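# Clip both heat sinks down onto their power modules

## Task

Each of the two heat sinks already sits on its own power module; close that module's spring clip over it until the clip snaps fully latched, for both modules. When finished, each heat sink must still be seated on its studs and both modules must still lie flat on the table.

## Robot and tools

Robot: two arms, left_arm and right_arm. The right arm carries a right hand, the left arm its mirror-image left hand. Each hand has index, middle and ring fingers plus a thumb, driven by sixteen hinge motors. Base positions in the scene frame: left_arm (+0.004, +0.353, +0.032) m, right_arm (-0.040, -0.408, +0.032) m, each turned slightly about z. Don't let anything leave the table.

Frames. Scene frame: origin at table-top height halfway between the nominal bases, +z up, +x out over the table, left_arm on the +y side. Reported hand positions, orientations (quat wxyz), velocities and targets are in each arm's own base frame. Offsets are applied along the current Hand target's own axes. Hand point axes: +z points along straight fingers toward the tips; +y points out of the palm face; +x runs across the palm away from the thumb on the right hand, toward the thumb on the left hand. The palm face is 0.062 m behind the hand point on -y; straight fingertips reach about 0.12 m past it in +z. A rigid mast sticks out near the wrist on the palm side and can strike objects.

The 48-number row (all values -1 to 1), one row covering both arms: left dx, dy, dz, rx, ry, rz; then left hand motors index_mcp, index_abd, index_pip, index_dip, thumb_cmc, thumb_axl, thumb_mcp, thumb_ipl, middle_mcp, middle_abd, middle_pip, middle_dip, ring_mcp, ring_abd, ring_pip, ring_dip; then left current_limit, speed; then the same 24 for the right arm. Pose numbers are offsets, not poses: 1.0 = 0.6 m or 180 degrees; rx, ry, rz form one rotation vector. They count from the Hand target when the action or move begins; repeating an offset moves further. All six at 0 re-asks for the current Hand target. Hand numbers are absolute goals scaled linearly between each hinge's stops; straight values are about -0.75 (_mcp), 0.00 (_abd), -0.58 (_pip), -0.70 (_dip), -0.71 (thumb_cmc), -0.68 (thumb_axl), -0.23 (thumb_mcp), -0.17 (thumb_ipl); toward +1 bends fingers toward the palm. A 0 there is a real goal, so to leave a hand unchanged copy back its hand_goal, hand_current_limit and hand_speed. current_limit maps -1..+1 to 0..550 mA (floor 11 mA); speed gives (speed+1)/2 of 8.5 rad/s. Initially 0.4 and -0.6.

Tools.
- execute_actions(actions, cameras): actions is a list of up to 15 actions; each action is up to 15 rows, one per 1/30 s step; a short action repeats its last row. Every row in an action is offset from that action's starting Hand target. Images return only for an empty list or when cameras names them.
- move(target, speed, blend, stop_force, zero, blocking, cameras): straight-line path of each hand point to one row, or through up to 15 rows (all offsets from the same starting Hand targets). speed is m/s, 0.002 to 3.6, default 0.25 (turn rate twice that in rad/s); one value or one per target. blend in m rounds corners in a list. stop_force, 3 to 120 N for both arms, ends an arm's path on sensed resistance; unreliable while the hand rotates; omit it when backing off a contact. zero (default true) re-zeroes the force reference first. blocking=false returns early but can't combine with stop_force. Max 10 s of path. No obstacle avoidance.
- wait(seconds 0 to 10), stop(), zoom_image(camera, region [x0,y0,x1,y1], at most 504x504 px), zero_wrist_force(arm), finished_scene(scene=1).
Cameras: cam_head_left, cam_head_right, cam_high, cam_low, cam_left_wrist, cam_right_wrist, each 896x504.

Results. Per arm: end_effector_position (m), end_effector_quat_wxyz, velocities, Hand target (the last commanded, clipped pose that the next offsets start from), joint positions and torques, Wrist force / Wrist torque along the hand's axes plus a peak line. Per hand: hand_goal, hand_measured, hand_current_ma, hand_state (moving, goal, blocked, overload), hand_current_limit, hand_speed. move adds a line such as done, off_target, moving, held or fault, with limits=paced (pose clipped) or limits=held (steps withheld). A hand that settles short of its target stays short until you command again; send the gap as an offset.

Cautions. Orientation commands are clipped to 32 degrees from the measured one per step. A firm contact pushed even slightly past, or about 150 N of outside force, or wrist torque near 26.3 N m, stops the arm for 10 s. A finger motor at 495 mA or more for 5 s shuts off for 10 s. Hot motors (MOTOR HOT at 70 C, braking at 85 C) come from holding loads, long stretches or pushing at unreachable goals. Arms must not press or collide with each other, including one hand gripping the other. Route paths around an arm's own base. Move slowly near contact, avoid slams and dropping parts, and press the clips just enough to latch without tipping the modules.

Each tool is called after "Call:" as name(argument=value, ...), one argument or row to a line, values as JSON.

## Session

Call:
execute_actions(
  actions=[],
)

Scene clock: 0.00 s.
left_arm: end_effector_position=(+0.8147, +0.0751, +0.3060) hand_goal=(-0.754, +0.000, -0.576, -0.696, -0.714, -0.678, -0.226, -0.168, -0.754, +0.000, -0.576, -0.696, -0.754, +0.000, -0.576, -0.696) hand_measured=(-0.754, +0.000, -0.576, -0.696, -0.714, -0.678, -0.226, -0.168, -0.754, +0.000, -0.576, -0.696, -0.754, +0.000, -0.576, -0.696) hand_current_ma=(+0, +0, +0, +0, +0, +0, +0, +0, +0, +0, +0, +0, +0, +0, +0, +0) hand_state=(goal, goal, goal, goal, goal, goal, goal, goal, goal, goal, goal, goal, goal, goal, goal, goal) hand_current_limit=0.40 hand_speed=-0.60 end_effector_quat_wxyz=(+0.576, +0.329, +0.745, -0.073) | right_arm: end_effector_position=(+0.4597, +0.5676, +0.2447) hand_goal=(-0.754, +0.000, -0.576, -0.696, -0.714, -0.678, -0.226, -0.168, -0.754, +0.000, -0.576, -0.696, -0.754, +0.000, -0.576, -0.696) hand_measured=(-0.754, +0.000, -0.576, -0.696, -0.714, -0.678, -0.226, -0.168, -0.754, +0.000, -0.576, -0.696, -0.754, +0.000, -0.576, -0.696) hand_current_ma=(+0, +0, +0, +0, +0, +0, +0, +0, +0, +0, +0, +0, +0, +0, +0, +0) hand_state=(goal, goal, goal, goal, goal, goal, goal, goal, goal, goal, goal, goal, goal, goal, goal, goal) hand_current_limit=0.40 hand_speed=-0.60 end_effector_quat_wxyz=(-0.352, +0.663, +0.658, +0.063)
Joint positions: left_arm=[3.558 -2.099 -1.69 0.107 0.687 -0.847] | right_arm=[0.556 -1.191 1.428 -1.766 -0.84 0.547]
Joint velocities: within noise
Joint torques (N m): no reading
Motor temperatures (°C): left_arm=[38 31 39 41 43 38] | right_arm=[39 30 32 34 43 48]
Wrist force (N): no reading
Wrist torque (N m): no reading
Wrist force, peak (N): no reading
Hand target: left_arm +0.8147, +0.0751, +0.3060; +0.576, +0.329, +0.745, -0.073 | right_arm +0.4597, +0.5676, +0.2447; -0.352, +0.663, +0.658, +0.063

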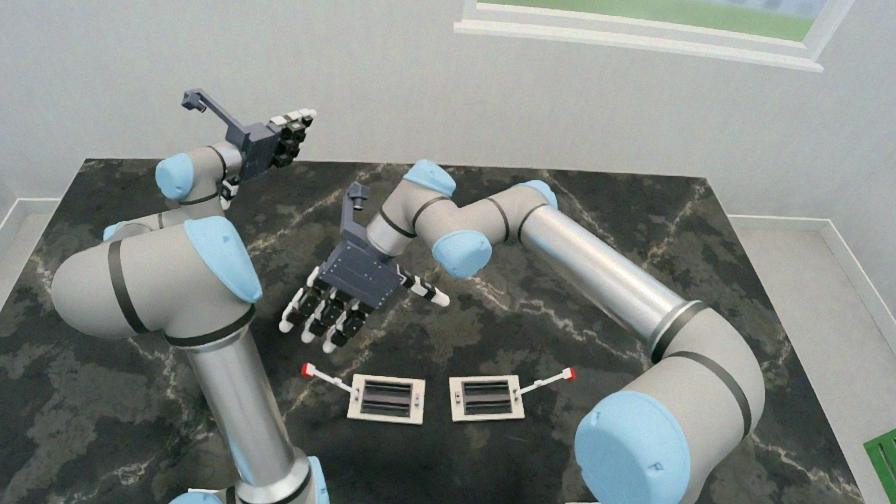

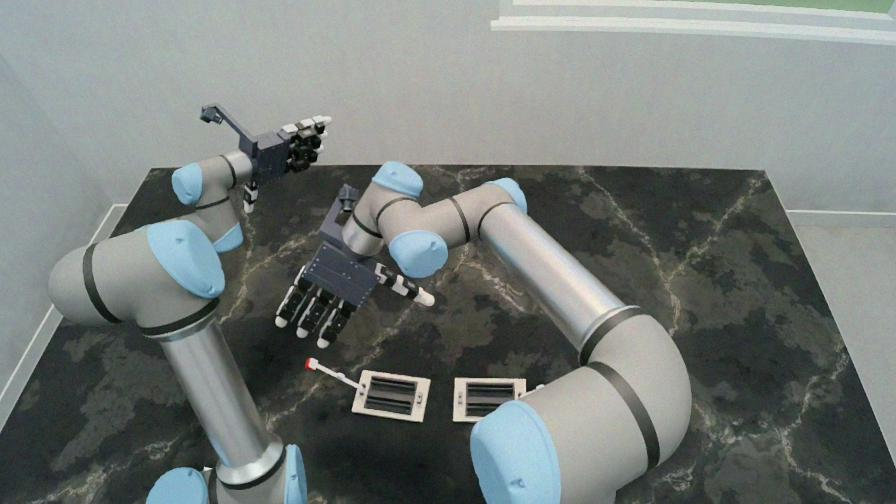

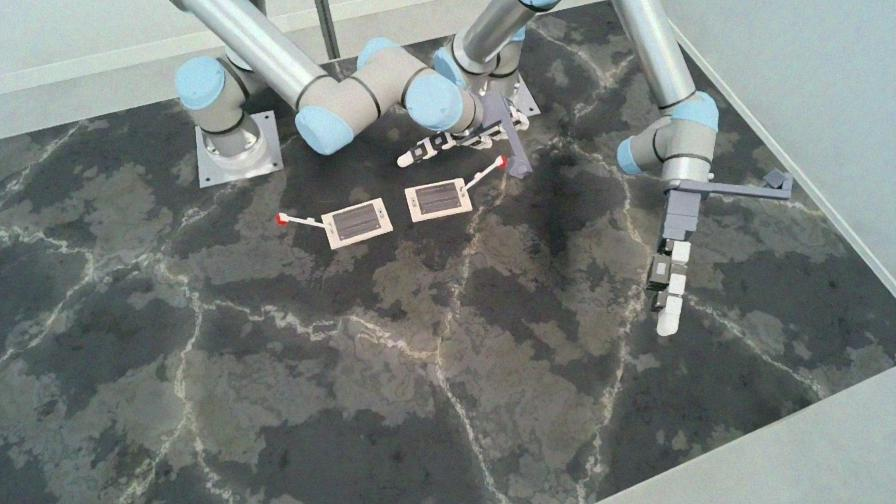

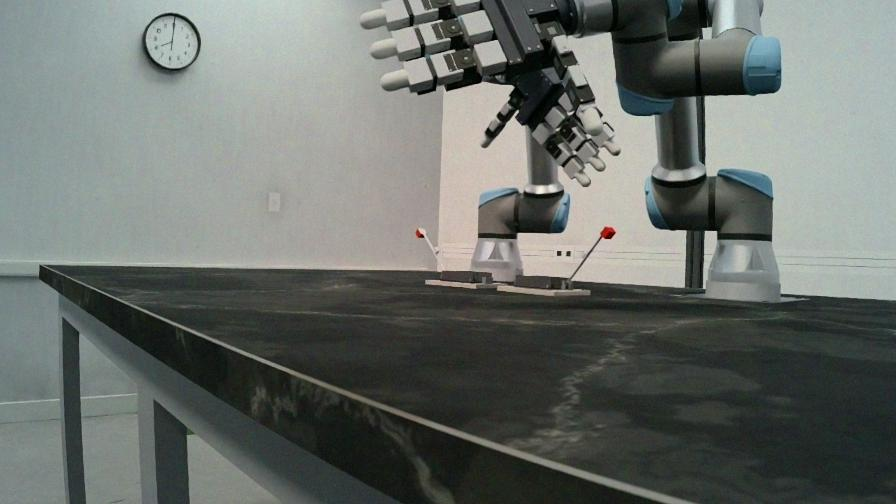

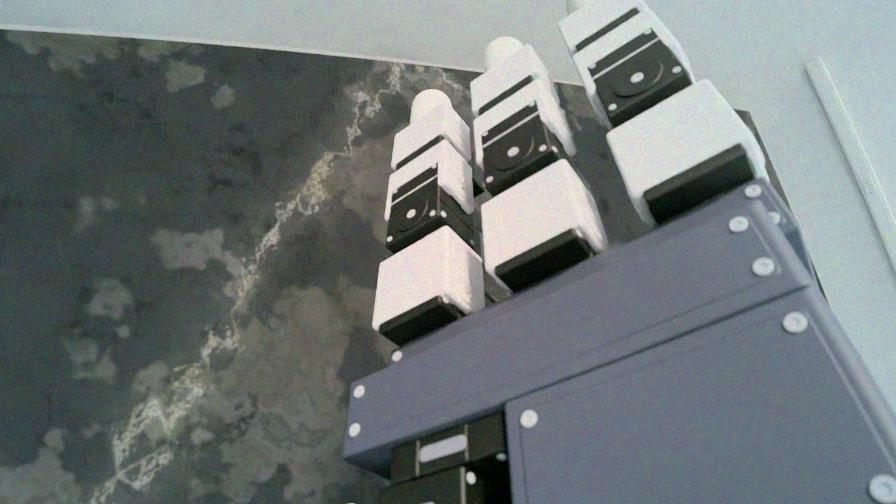

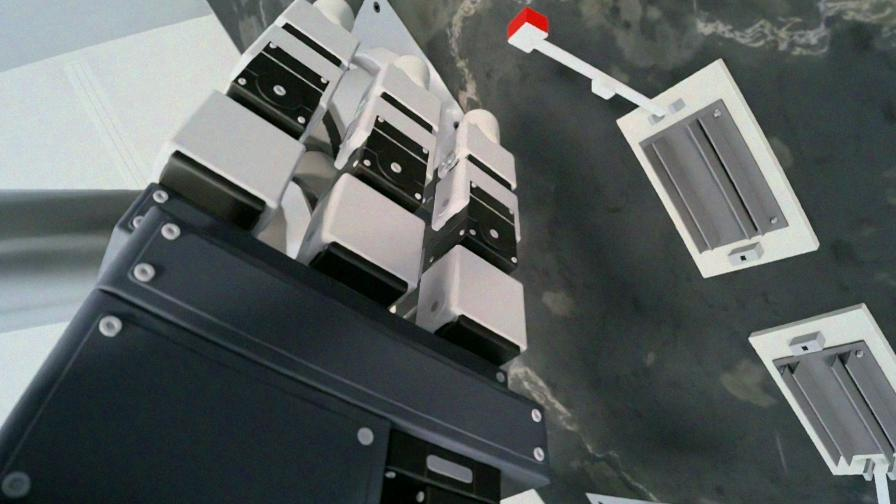

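Call:
zoom_image(
  camera="cam_head_left",
  region=[280, 340, 600, 440],
)

Call:
zoom_image(
  camera="cam_right_wrist",
  region=[480, 0, 896, 300],
)

Call:
zoom_image(
  camera="cam_low",
  region=[390, 210, 650, 310],
)

Call:
zoom_image(
  camera="cam_high",
  region=[260, 130, 540, 270],
)

Call:
zoom_image(
  camera="cam_right_wrist",
  region=[720, 280, 896, 504],
)

Scaled by 1.575.

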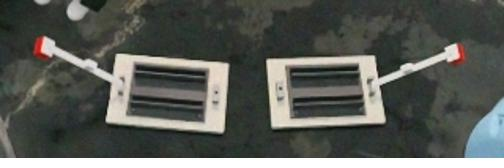

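Scaled by 1.212.

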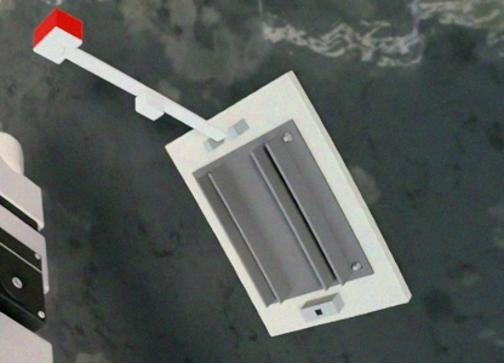

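Scaled by 1.938.

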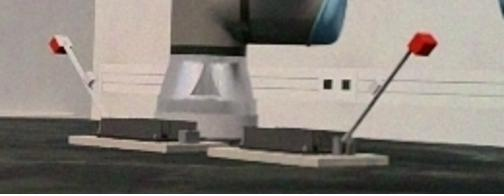

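Scaled by 1.800.

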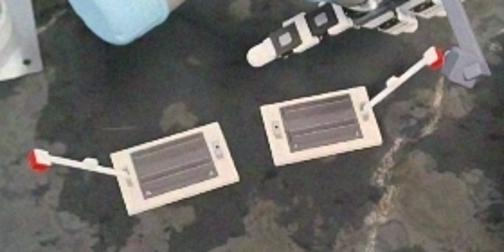

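Scaled by 2.250.

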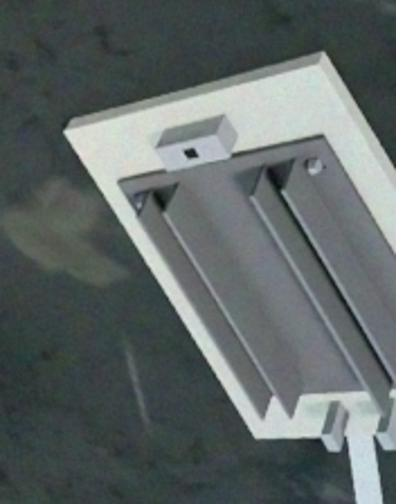

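Call:
move(
  target=[-0.0605, -0.5417, -0.4542, 0.2466, 0.3181, 0.2039, -0.754, 0, -0.576, -0.696, -0.714, -0.678, -0.226, -0.168, 0.342, 0, 0.591, -0.116, 0.342, 0, 0.591, -0.116, 0.4, -0.6, -0.6318, -0.2202, -0.5642, -0.133, -0.191, -0.002, -0.754, 0, -0.576, -0.696, -0.714, -0.678, -0.226, -0.168, 0.342, 0, 0.591, -0.116, 0.342, 0, 0.591, -0.116, 0.4, -0.6],
  speed=0.25,
  cameras=["all"],
)

Scene clock: 119.63 s.
left_arm: end_effector_position=(+0.4120, -0.0584, +0.3404) hand_goal=(-0.754, +0.000, -0.576, -0.696, -0.714, -0.678, -0.226, -0.168, +0.342, +0.000, +0.590, -0.116, +0.342, +0.000, +0.590, -0.116) hand_measured=(-0.754, +0.000, -0.576, -0.696, -0.714, -0.678, -0.224, -0.168, +0.330, -0.002, +0.588, -0.118, +0.332, +0.000, +0.588, -0.118) hand_current_ma=(+0, +0, +0, +0, +0, +0, +0, +0, -4, +0, +0, +0, -3, +0, +0, +0) hand_state=(goal, goal, goal, goal, goal, goal, goal, goal, goal, goal, goal, goal, goal, goal, goal, goal) hand_current_limit=0.40 hand_speed=-0.60 end_effector_quat_wxyz=(+0.000, +0.707, +0.707, +0.000) | right_arm: end_effector_position=(+0.4192, +0.0528, +0.3397) hand_goal=(-0.754, +0.000, -0.576, -0.696, -0.714, -0.678, -0.226, -0.168, +0.342, +0.000, +0.590, -0.116, +0.342, +0.000, +0.590, -0.116) hand_measured=(-0.752, +0.000, -0.576, -0.696, -0.712, -0.678, -0.224, -0.168, +0.328, +0.000, +0.586, -0.118, +0.326, +0.000, +0.586, -0.118) hand_current_ma=(+2, +0, +0, +0, +1, +0, +2, +0, -23, +0, -4, -2, -26, +0, -5, -2) hand_state=(goal, goal, goal, goal, goal, goal, goal, goal, goal, goal, goal, goal, goal, goal, goal, goal) hand_current_limit=0.40 hand_speed=-0.60 end_effector_quat_wxyz=(+0.000, +0.707, +0.707, +0.000)
Joint positions: left_arm=[3.305 -1.129 -1.953 -1.631 1.571 0.163] | right_arm=[-0.178 -1.997 1.946 -1.52 -1.57 -0.177]
Joint torques (N m): left_arm=[-1.08 1.76 13.27 1.3 1.76 2.87] | right_arm=[-2.51 -1.32 -30.91 -0.95 -0.68 -0.65]
Wrist force (N): left_arm=[2.2 -0.8 0.0] | right_arm=[-0.2 -0.6 -0.1]
Wrist torque (N m): left_arm=[0.00 -0.15 0.20] | right_arm=[0.01 0.01 -0.13]
Wrist force, peak (N): left_arm=[1.6 -2.1 -0.4] | right_arm=[-1.8 -1.0 -0.2]
Hand target: left_arm +0.4119, -0.0584, +0.3402; +0.000, +0.707, +0.707, +0.000 | right_arm +0.4192, +0.0527, +0.3397; +0.000, +0.707, +0.707, +0.000
Off the commanded pose: left_arm 0.000 m, 0 deg | right_arm 0.000 m, 0 deg.
move: done
camera_calibration:
cam_left_wrist: T_world_to_cam=[[-0.62849, -0.777817, 0.00104448, 0.174773], [-0.543763, 0.440329, 0.714445, -0.0401435], [-0.556167, 0.448453, -0.699691, 0.621677], [0, 0, 0, 1]] pos_world=[0.433771, -0.125175, 0.46348]
cam_right_wrist: T_world_to_cam=[[0.635837, -0.770924, -0.0372398, -0.17502], [-0.543268, -0.481302, 0.687901, -0.0204578], [-0.548243, -0.417162, -0.724849, 0.62645], [0, 0, 0, 1]] pos_world=[0.443617, 0.116557, 0.461636]

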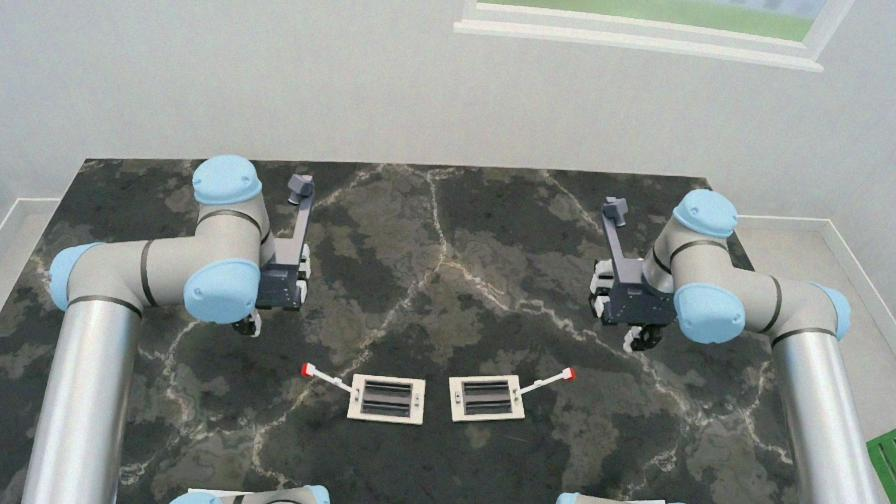

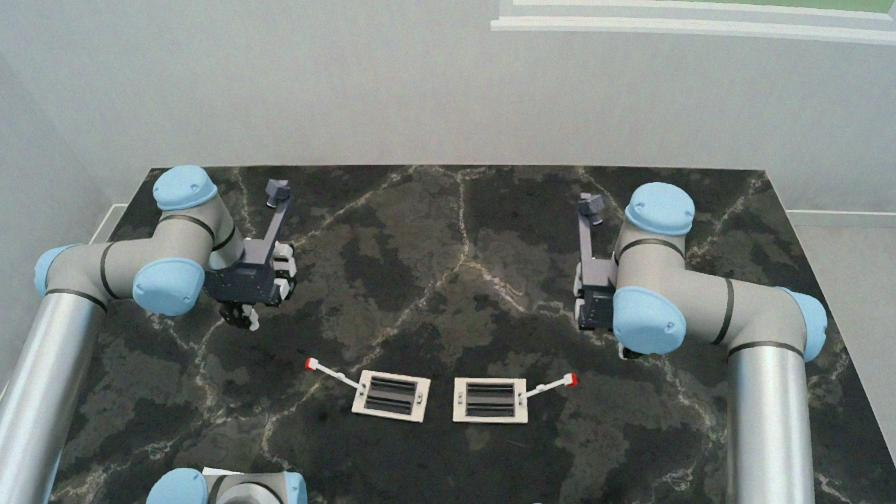

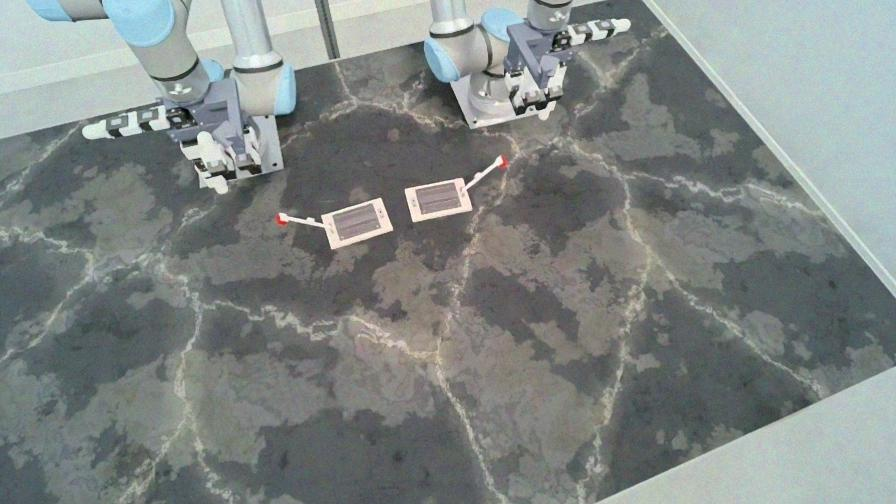

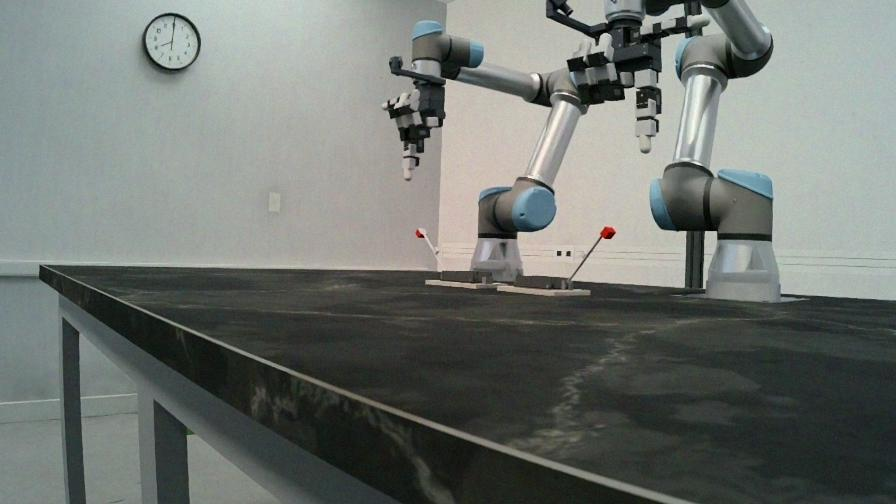

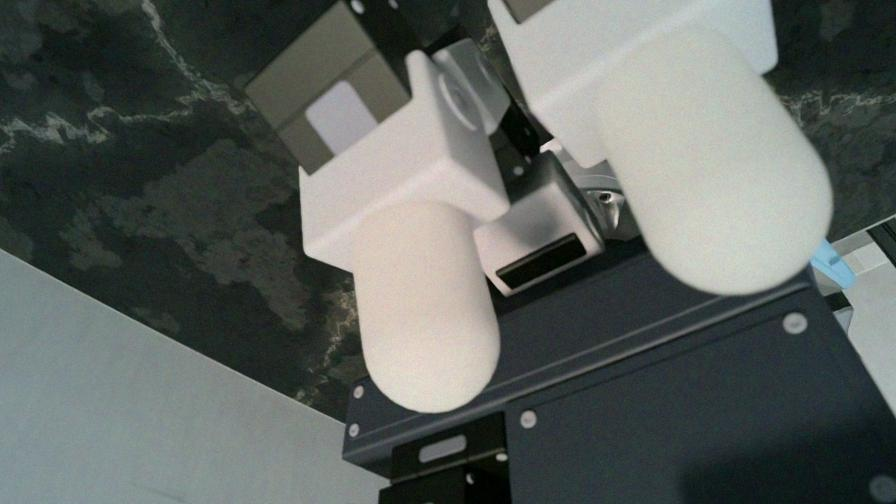

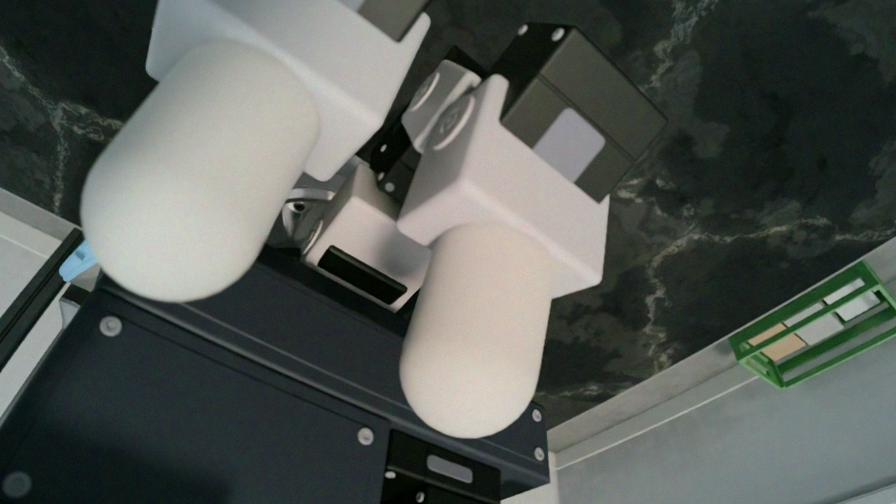

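Call:
zoom_image(
  camera="cam_high",
  region=[160, 90, 400, 270],
)

Call:
zoom_image(
  camera="cam_low",
  region=[380, 130, 660, 310],
)

Call:
zoom_image(
  camera="cam_head_left",
  region=[550, 240, 750, 440],
)

Call:
zoom_image(
  camera="cam_head_left",
  region=[190, 240, 390, 440],
)

Call:
zoom_image(
  camera="cam_high",
  region=[400, 60, 580, 220],
)

Call:
zoom_image(
  camera="cam_head_right",
  region=[200, 240, 400, 440],
)

Call:
zoom_image(
  camera="cam_head_right",
  region=[500, 240, 700, 440],
)

Scaled by 2.100.

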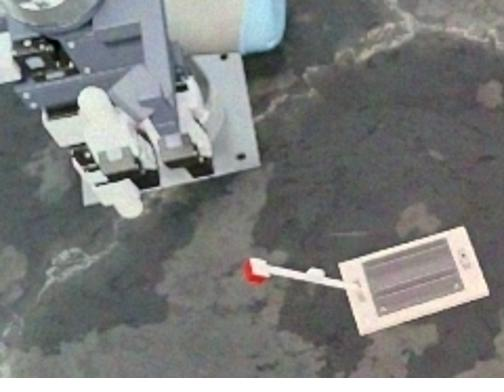

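Scaled by 1.800.

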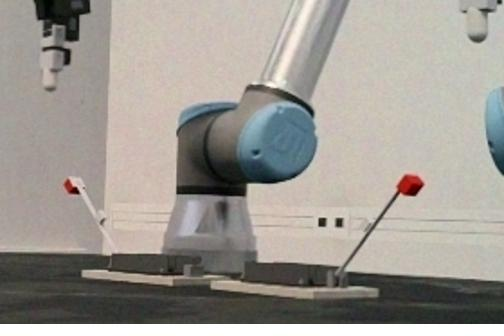

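Scaled by 2.520.

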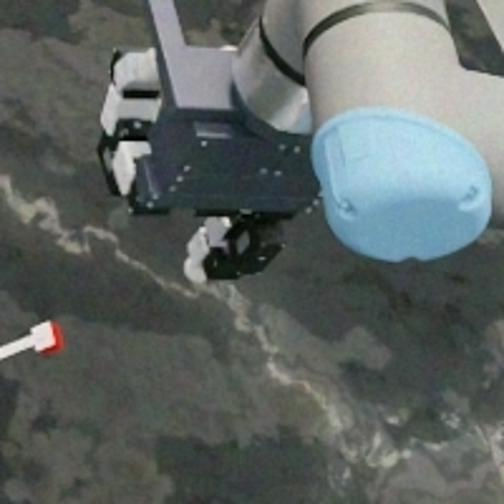

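Scaled by 2.520.

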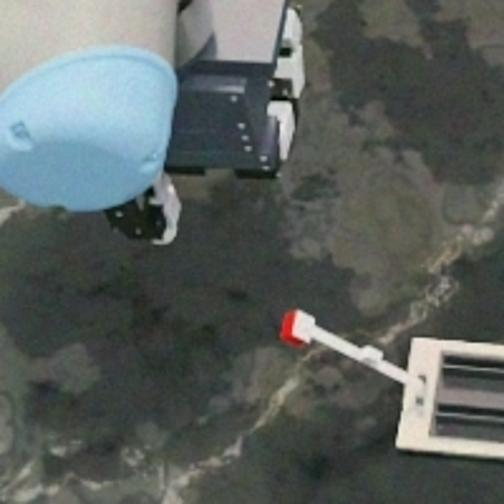

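Scaled by 2.800.

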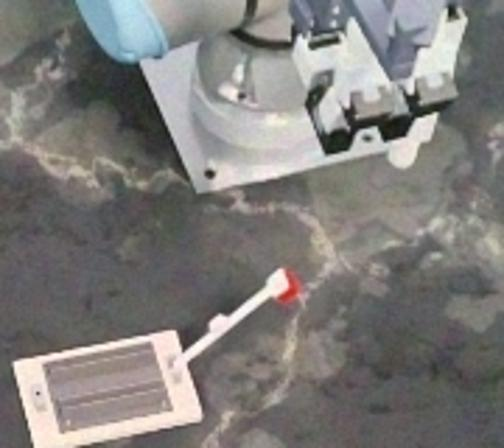

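Scaled by 2.520.

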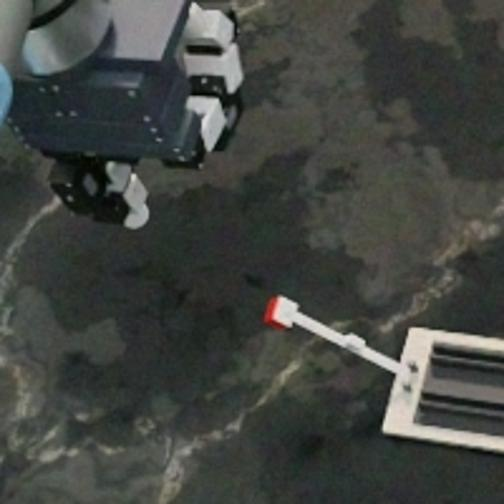

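Scaled by 2.520.

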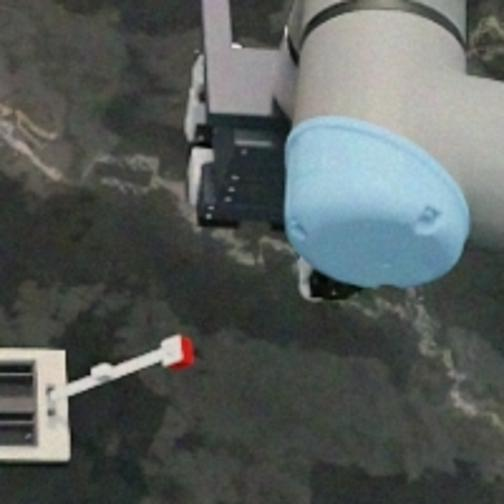

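Call:
zoom_image(
  camera="cam_low",
  region=[490, 215, 630, 305],
)

Call:
zoom_image(
  camera="cam_low",
  region=[400, 215, 510, 305],
)

Call:
zoom_image(
  camera="cam_head_left",
  region=[510, 350, 590, 410],
)

Call:
zoom_image(
  camera="cam_head_right",
  region=[290, 340, 440, 430],
)

Call:
zoom_image(
  camera="cam_high",
  region=[270, 190, 400, 260],
)

Scaled by 3.600.

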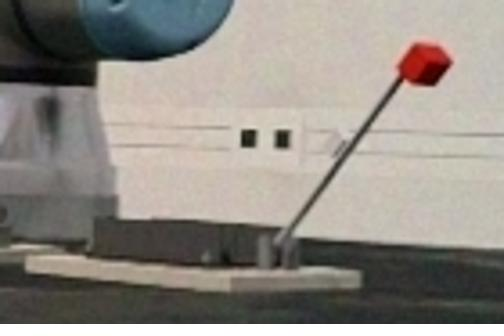

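Scaled by 4.582.

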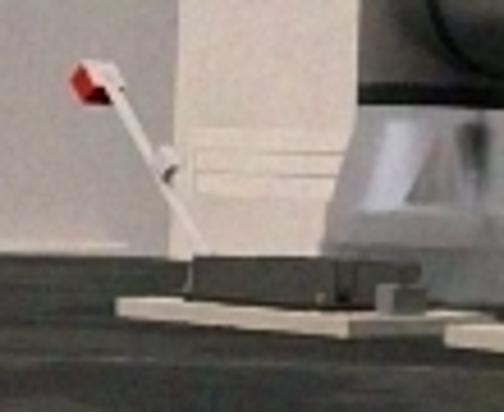

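Scaled by 6.300.

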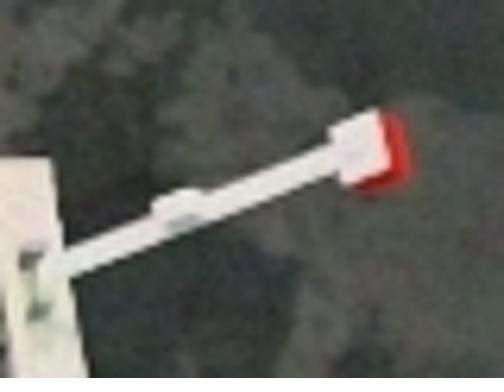

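Scaled by 3.360.

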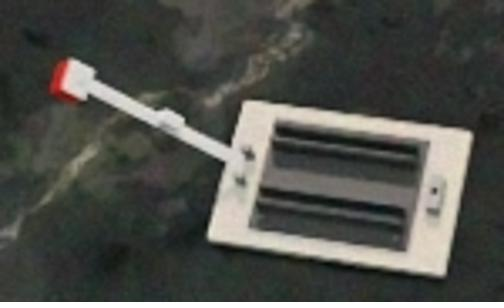

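Scaled by 3.877.

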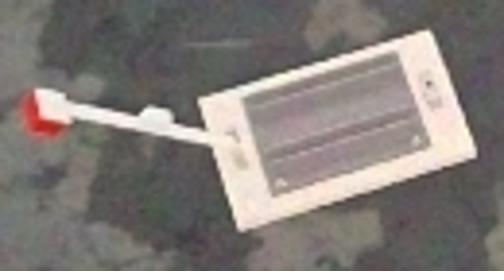

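Call:
move(
  target=[-0.0253, 0.0023, 0.2542, 0, 0, 0, -0.754, 0, -0.576, -0.696, -0.714, -0.678, -0.226, -0.168, 0.342, 0, 0.591, -0.116, 0.342, 0, 0.591, -0.116, 0.4, -0.6, 0.0174, 0.0133, 0.2567, 0, 0, 0, -0.754, 0, -0.576, -0.696, -0.714, -0.678, -0.226, -0.168, 0.342, 0, 0.591, -0.116, 0.342, 0, 0.591, -0.116, 0.4, -0.6],
  speed=0.12,
  cameras=["cam_head_left", "cam_head_right", "cam_high", "cam_low"],
)

Call:
zoom_image(
  camera="cam_high",
  region=[220, 140, 400, 260],
)

Call:
zoom_image(
  camera="cam_high",
  region=[400, 90, 580, 210],
)

Call:
zoom_image(
  camera="cam_low",
  region=[390, 180, 670, 310],
)

Call:
zoom_image(
  camera="cam_head_left",
  region=[500, 320, 660, 420],
)

Call:
zoom_image(
  camera="cam_head_left",
  region=[220, 310, 380, 410],
)

Call:
zoom_image(
  camera="cam_head_right",
  region=[220, 310, 380, 410],
)

Scene clock: 175.43 s.
left_arm: end_effector_position=(+0.4131, -0.0736, +0.1876) hand_goal=(-0.754, +0.000, -0.576, -0.696, -0.714, -0.678, -0.226, -0.168, +0.342, +0.000, +0.590, -0.116, +0.342, +0.000, +0.590, -0.116) hand_measured=(-0.754, +0.000, -0.576, -0.696, -0.714, -0.678, -0.224, -0.168, +0.330, -0.002, +0.588, -0.118, +0.332, +0.000, +0.588, -0.118) hand_current_ma=(+0, +0, +0, +0, +0, +0, +0, +0, -4, +0, +0, +0, -3, +0, +0, +0) hand_state=(goal, goal, goal, goal, goal, goal, goal, goal, goal, goal, goal, goal, goal, goal, goal, goal) hand_current_limit=0.40 hand_speed=-0.60 end_effector_quat_wxyz=(+0.000, +0.707, +0.707, +0.000) | right_arm: end_effector_position=(+0.4272, +0.0633, +0.1857) hand_goal=(-0.754, +0.000, -0.576, -0.696, -0.714, -0.678, -0.226, -0.168, +0.342, +0.000, +0.590, -0.116, +0.342, +0.000, +0.590, -0.116) hand_measured=(-0.752, +0.000, -0.576, -0.696, -0.712, -0.678, -0.224, -0.168, +0.328, +0.000, +0.586, -0.118, +0.326, +0.000, +0.586, -0.118) hand_current_ma=(+2, +0, +0, +0, +1, +0, +3, +0, -23, +0, -4, -2, -26, +0, -4, -2) hand_state=(goal, goal, goal, goal, goal, goal, goal, goal, goal, goal, goal, goal, goal, goal, goal, goal) hand_current_limit=0.40 hand_speed=-0.60 end_effector_quat_wxyz=(+0.000, +0.707, +0.707, +0.000)
Joint positions: left_arm=[3.256 -1.211 -2.304 -1.199 1.571 0.114] | right_arm=[-0.141 -1.895 2.287 -1.963 -1.57 -0.141]
Joint torques (N m): left_arm=[10 14.74 31.3 3.69 1.89 2.31] | right_arm=[-10.04 -13.57 -22.52 -3.6 -0.82 -1.13]
Wrist force (N): left_arm=[2.2 -0.6 -0.2] | right_arm=[-0.3 -0.4 0.0]
Wrist torque (N m): left_arm=[0.05 -0.14 0.24] | right_arm=[0.02 0.05 -0.10]
Wrist force, peak (N): left_arm=[2.3 -0.8 -1.4] | right_arm=[-0.4 -0.7 -1.2]
Hand target: left_arm +0.4132, -0.0735, +0.1877; +0.000, +0.707, +0.707, +0.000 | right_arm +0.4272, +0.0633, +0.1857; +0.000, +0.707, +0.707, +0.000
Off the commanded pose: left_arm 0.000 m, 0 deg | right_arm 0.000 m, 0 deg.
move: done
Images, in order (width x height): cam_head_left 896x504, cam_head_right 896x504, cam_high 896x504, cam_low 896x504.

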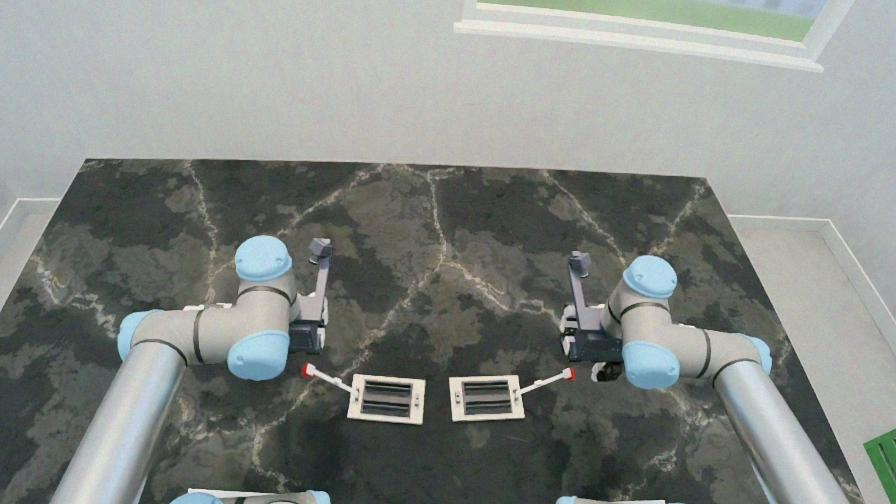

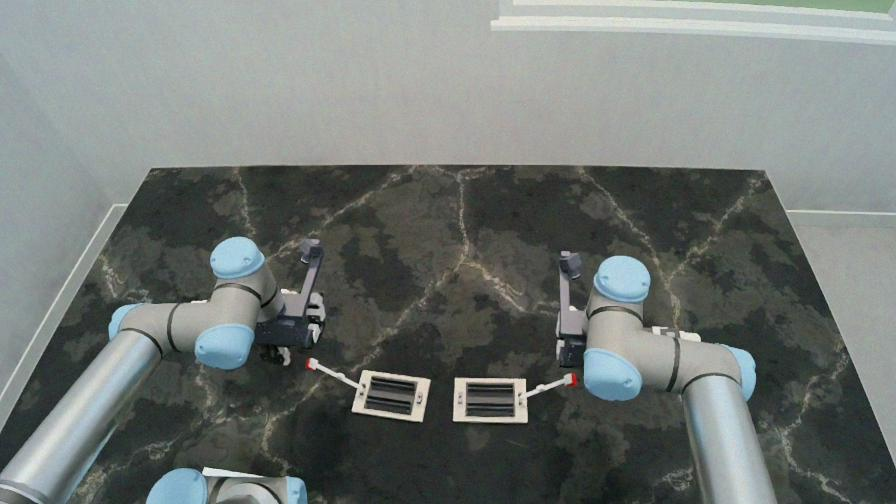

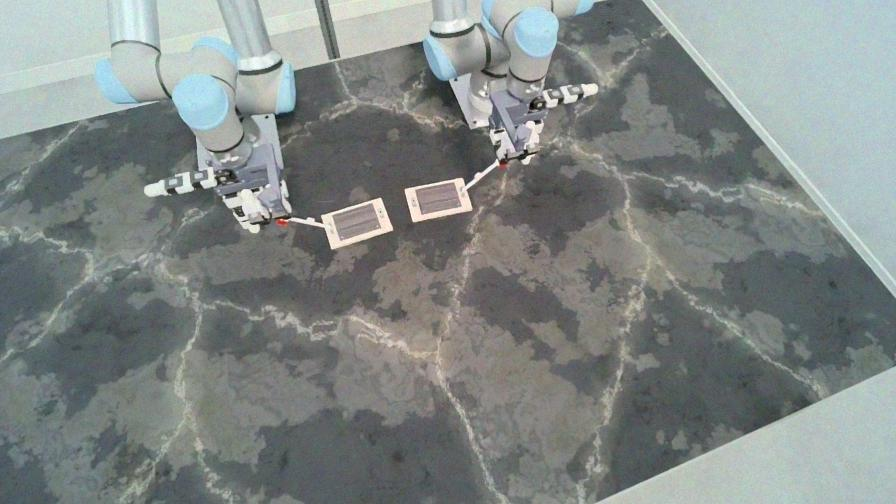

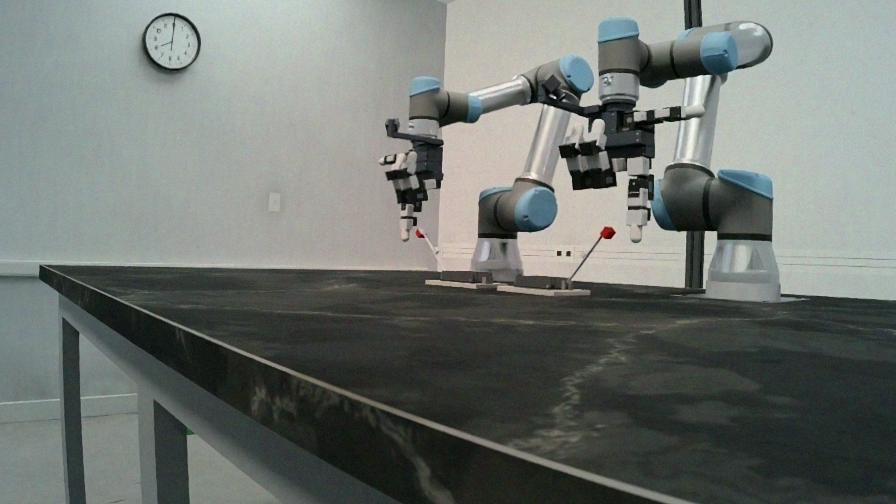

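Scaled by 2.800.

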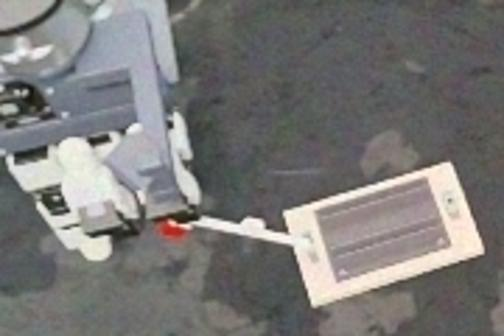

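Scaled by 2.800.

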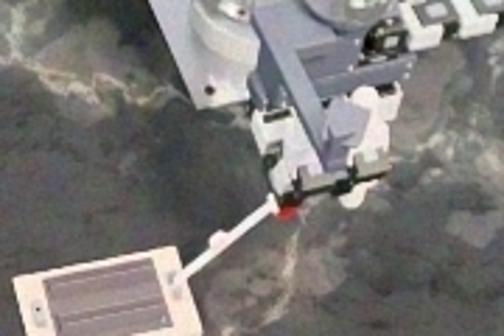

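Scaled by 1.800.

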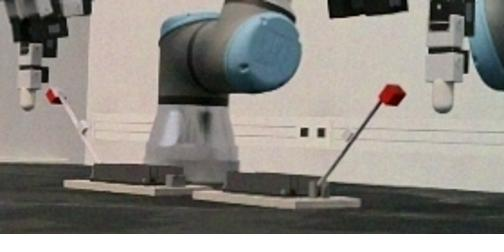

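Scaled by 3.150.

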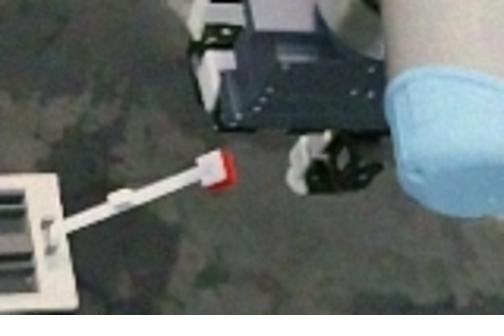

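Scaled by 3.150.

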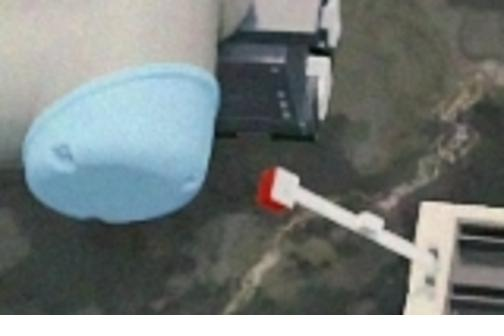

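Scaled by 3.150.

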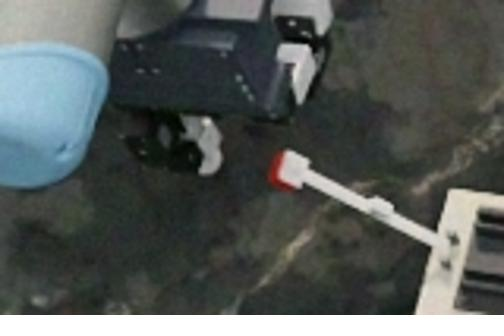

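Call:
move(
  target=[0, 0, 0, 0, 0, 0, -0.754, 0, -0.576, -0.696, -0.714, -0.678, -0.226, -0.168, 0.342, 0, 0.591, -0.116, 0.342, 0, 0.591, -0.116, 0.4, -0.6, 0.158, -0.0099, -0.0425, 0, 0, 0, -0.754, 0, -0.576, -0.696, -0.714, -0.678, -0.226, -0.168, 0.342, 0, 0.591, -0.116, 0.342, 0, 0.591, -0.116, 0.4, -0.6],
  speed=0.06,
  stop_force=15,
  cameras=["cam_head_left", "cam_high", "cam_low"],
)

Call:
zoom_image(
  camera="cam_high",
  region=[220, 140, 400, 260],
)

Call:
zoom_image(
  camera="cam_low",
  region=[390, 180, 550, 310],
)

Call:
zoom_image(
  camera="cam_head_left",
  region=[430, 320, 630, 440],
)

Scene clock: 191.63 s.
left_arm: end_effector_position=(+0.4132, -0.0735, +0.1877) hand_goal=(-0.754, +0.000, -0.576, -0.696, -0.714, -0.678, -0.226, -0.168, +0.342, +0.000, +0.590, -0.116, +0.342, +0.000, +0.590, -0.116) hand_measured=(-0.754, +0.000, -0.576, -0.696, -0.714, -0.678, -0.224, -0.168, +0.330, -0.002, +0.588, -0.118, +0.332, +0.000, +0.588, -0.118) hand_current_ma=(+0, +0, +0, +0, +0, +0, +0, +0, -4, +0, +0, +0, -3, +0, +0, +0) hand_state=(goal, goal, goal, goal, goal, goal, goal, goal, goal, goal, goal, goal, goal, goal, goal, goal) hand_current_limit=0.40 hand_speed=-0.60 end_effector_quat_wxyz=(+0.000, +0.707, +0.707, +0.000) | right_arm: end_effector_position=(+0.4214, +0.1581, +0.2113) hand_goal=(-0.754, +0.000, -0.576, -0.696, -0.714, -0.678, -0.226, -0.168, +0.342, +0.000, +0.590, -0.116, +0.342, +0.000, +0.590, -0.116) hand_measured=(-0.748, -0.150, -0.576, -0.696, -0.712, -0.678, -0.224, -0.168, +0.328, +0.000, +0.586, -0.118, +0.326, +0.000, +0.586, -0.118) hand_current_ma=(+5, -385, +0, +0, +1, +0, +3, +0, -23, +0, -4, -2, -26, +0, -4, -2) hand_state=(goal, blocked, goal, goal, goal, goal, goal, goal, goal, goal, goal, goal, goal, goal, goal, goal) hand_current_limit=0.40 hand_speed=-0.60 end_effector_quat_wxyz=(+0.000, +0.707, +0.707, +0.000)
Joint positions: left_arm=[3.256 -1.211 -2.304 -1.199 1.571 0.114] | right_arm=[0.136 -1.836 2.178 -1.914 -1.57 0.137]
Joint torques (N m): left_arm=[9.35 16.21 23.75 3.74 2.21 2.61] | right_arm=[-10.17 -13.57 -6.66 -2.89 2.32 0.87]
Wrist force (N): left_arm=[2.0 -0.6 -0.3] | right_arm=[-8.3 -0.1 -16.1]
Wrist torque (N m): left_arm=[0.05 -0.12 0.20] | right_arm=[1.25 -1.08 -0.54]
Wrist force, peak (N): left_arm=[2.4 -0.5 -0.3] | right_arm=[-9.4 -0.2 -19.3]
Hand target: left_arm +0.4132, -0.0735, +0.1877; +0.000, +0.707, +0.707, +0.000 | right_arm +0.4214, +0.1581, +0.2113; +0.000, +0.707, +0.707, +0.000
Off the commanded pose: left_arm 0.000 m, 0 deg | right_arm 0.000 m, 0 deg.
move: done
Images, in order (width x height): cam_head_left 896x504, cam_high 896x504, cam_low 896x504.

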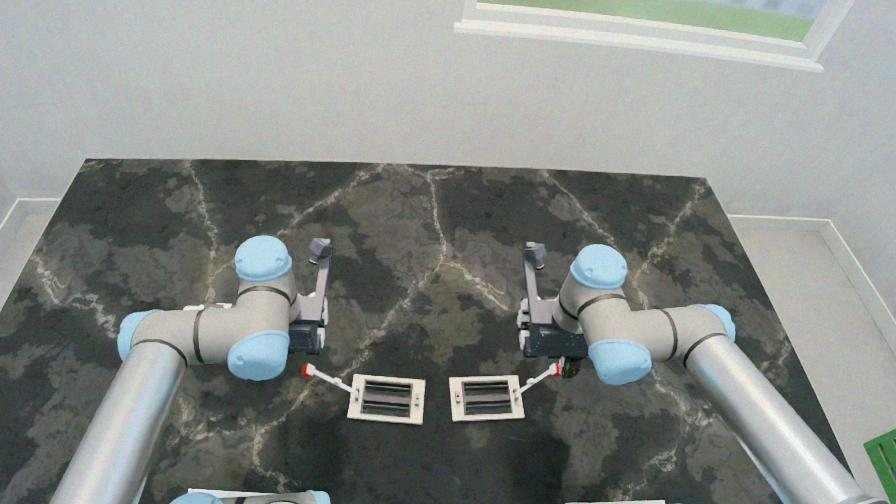

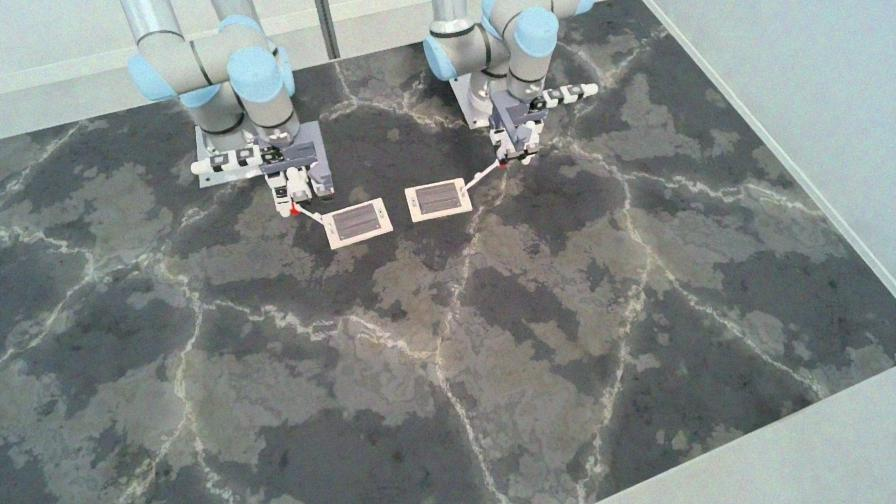

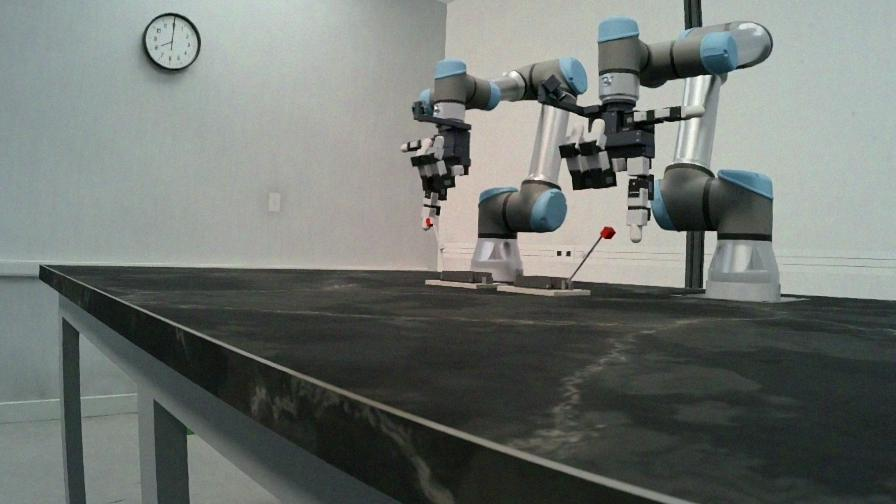

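Scaled by 2.800.

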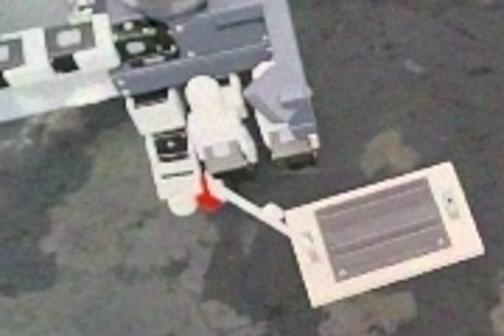

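Scaled by 3.150.

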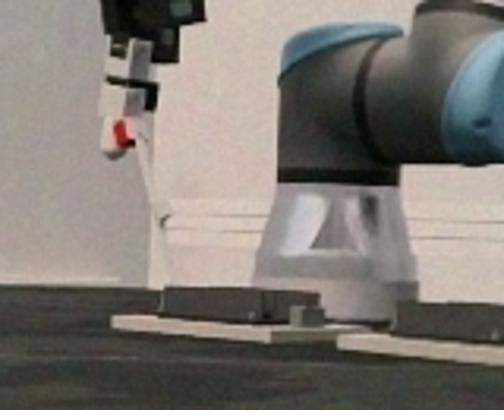

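Scaled by 2.520.

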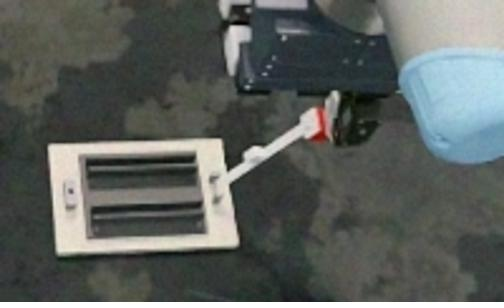

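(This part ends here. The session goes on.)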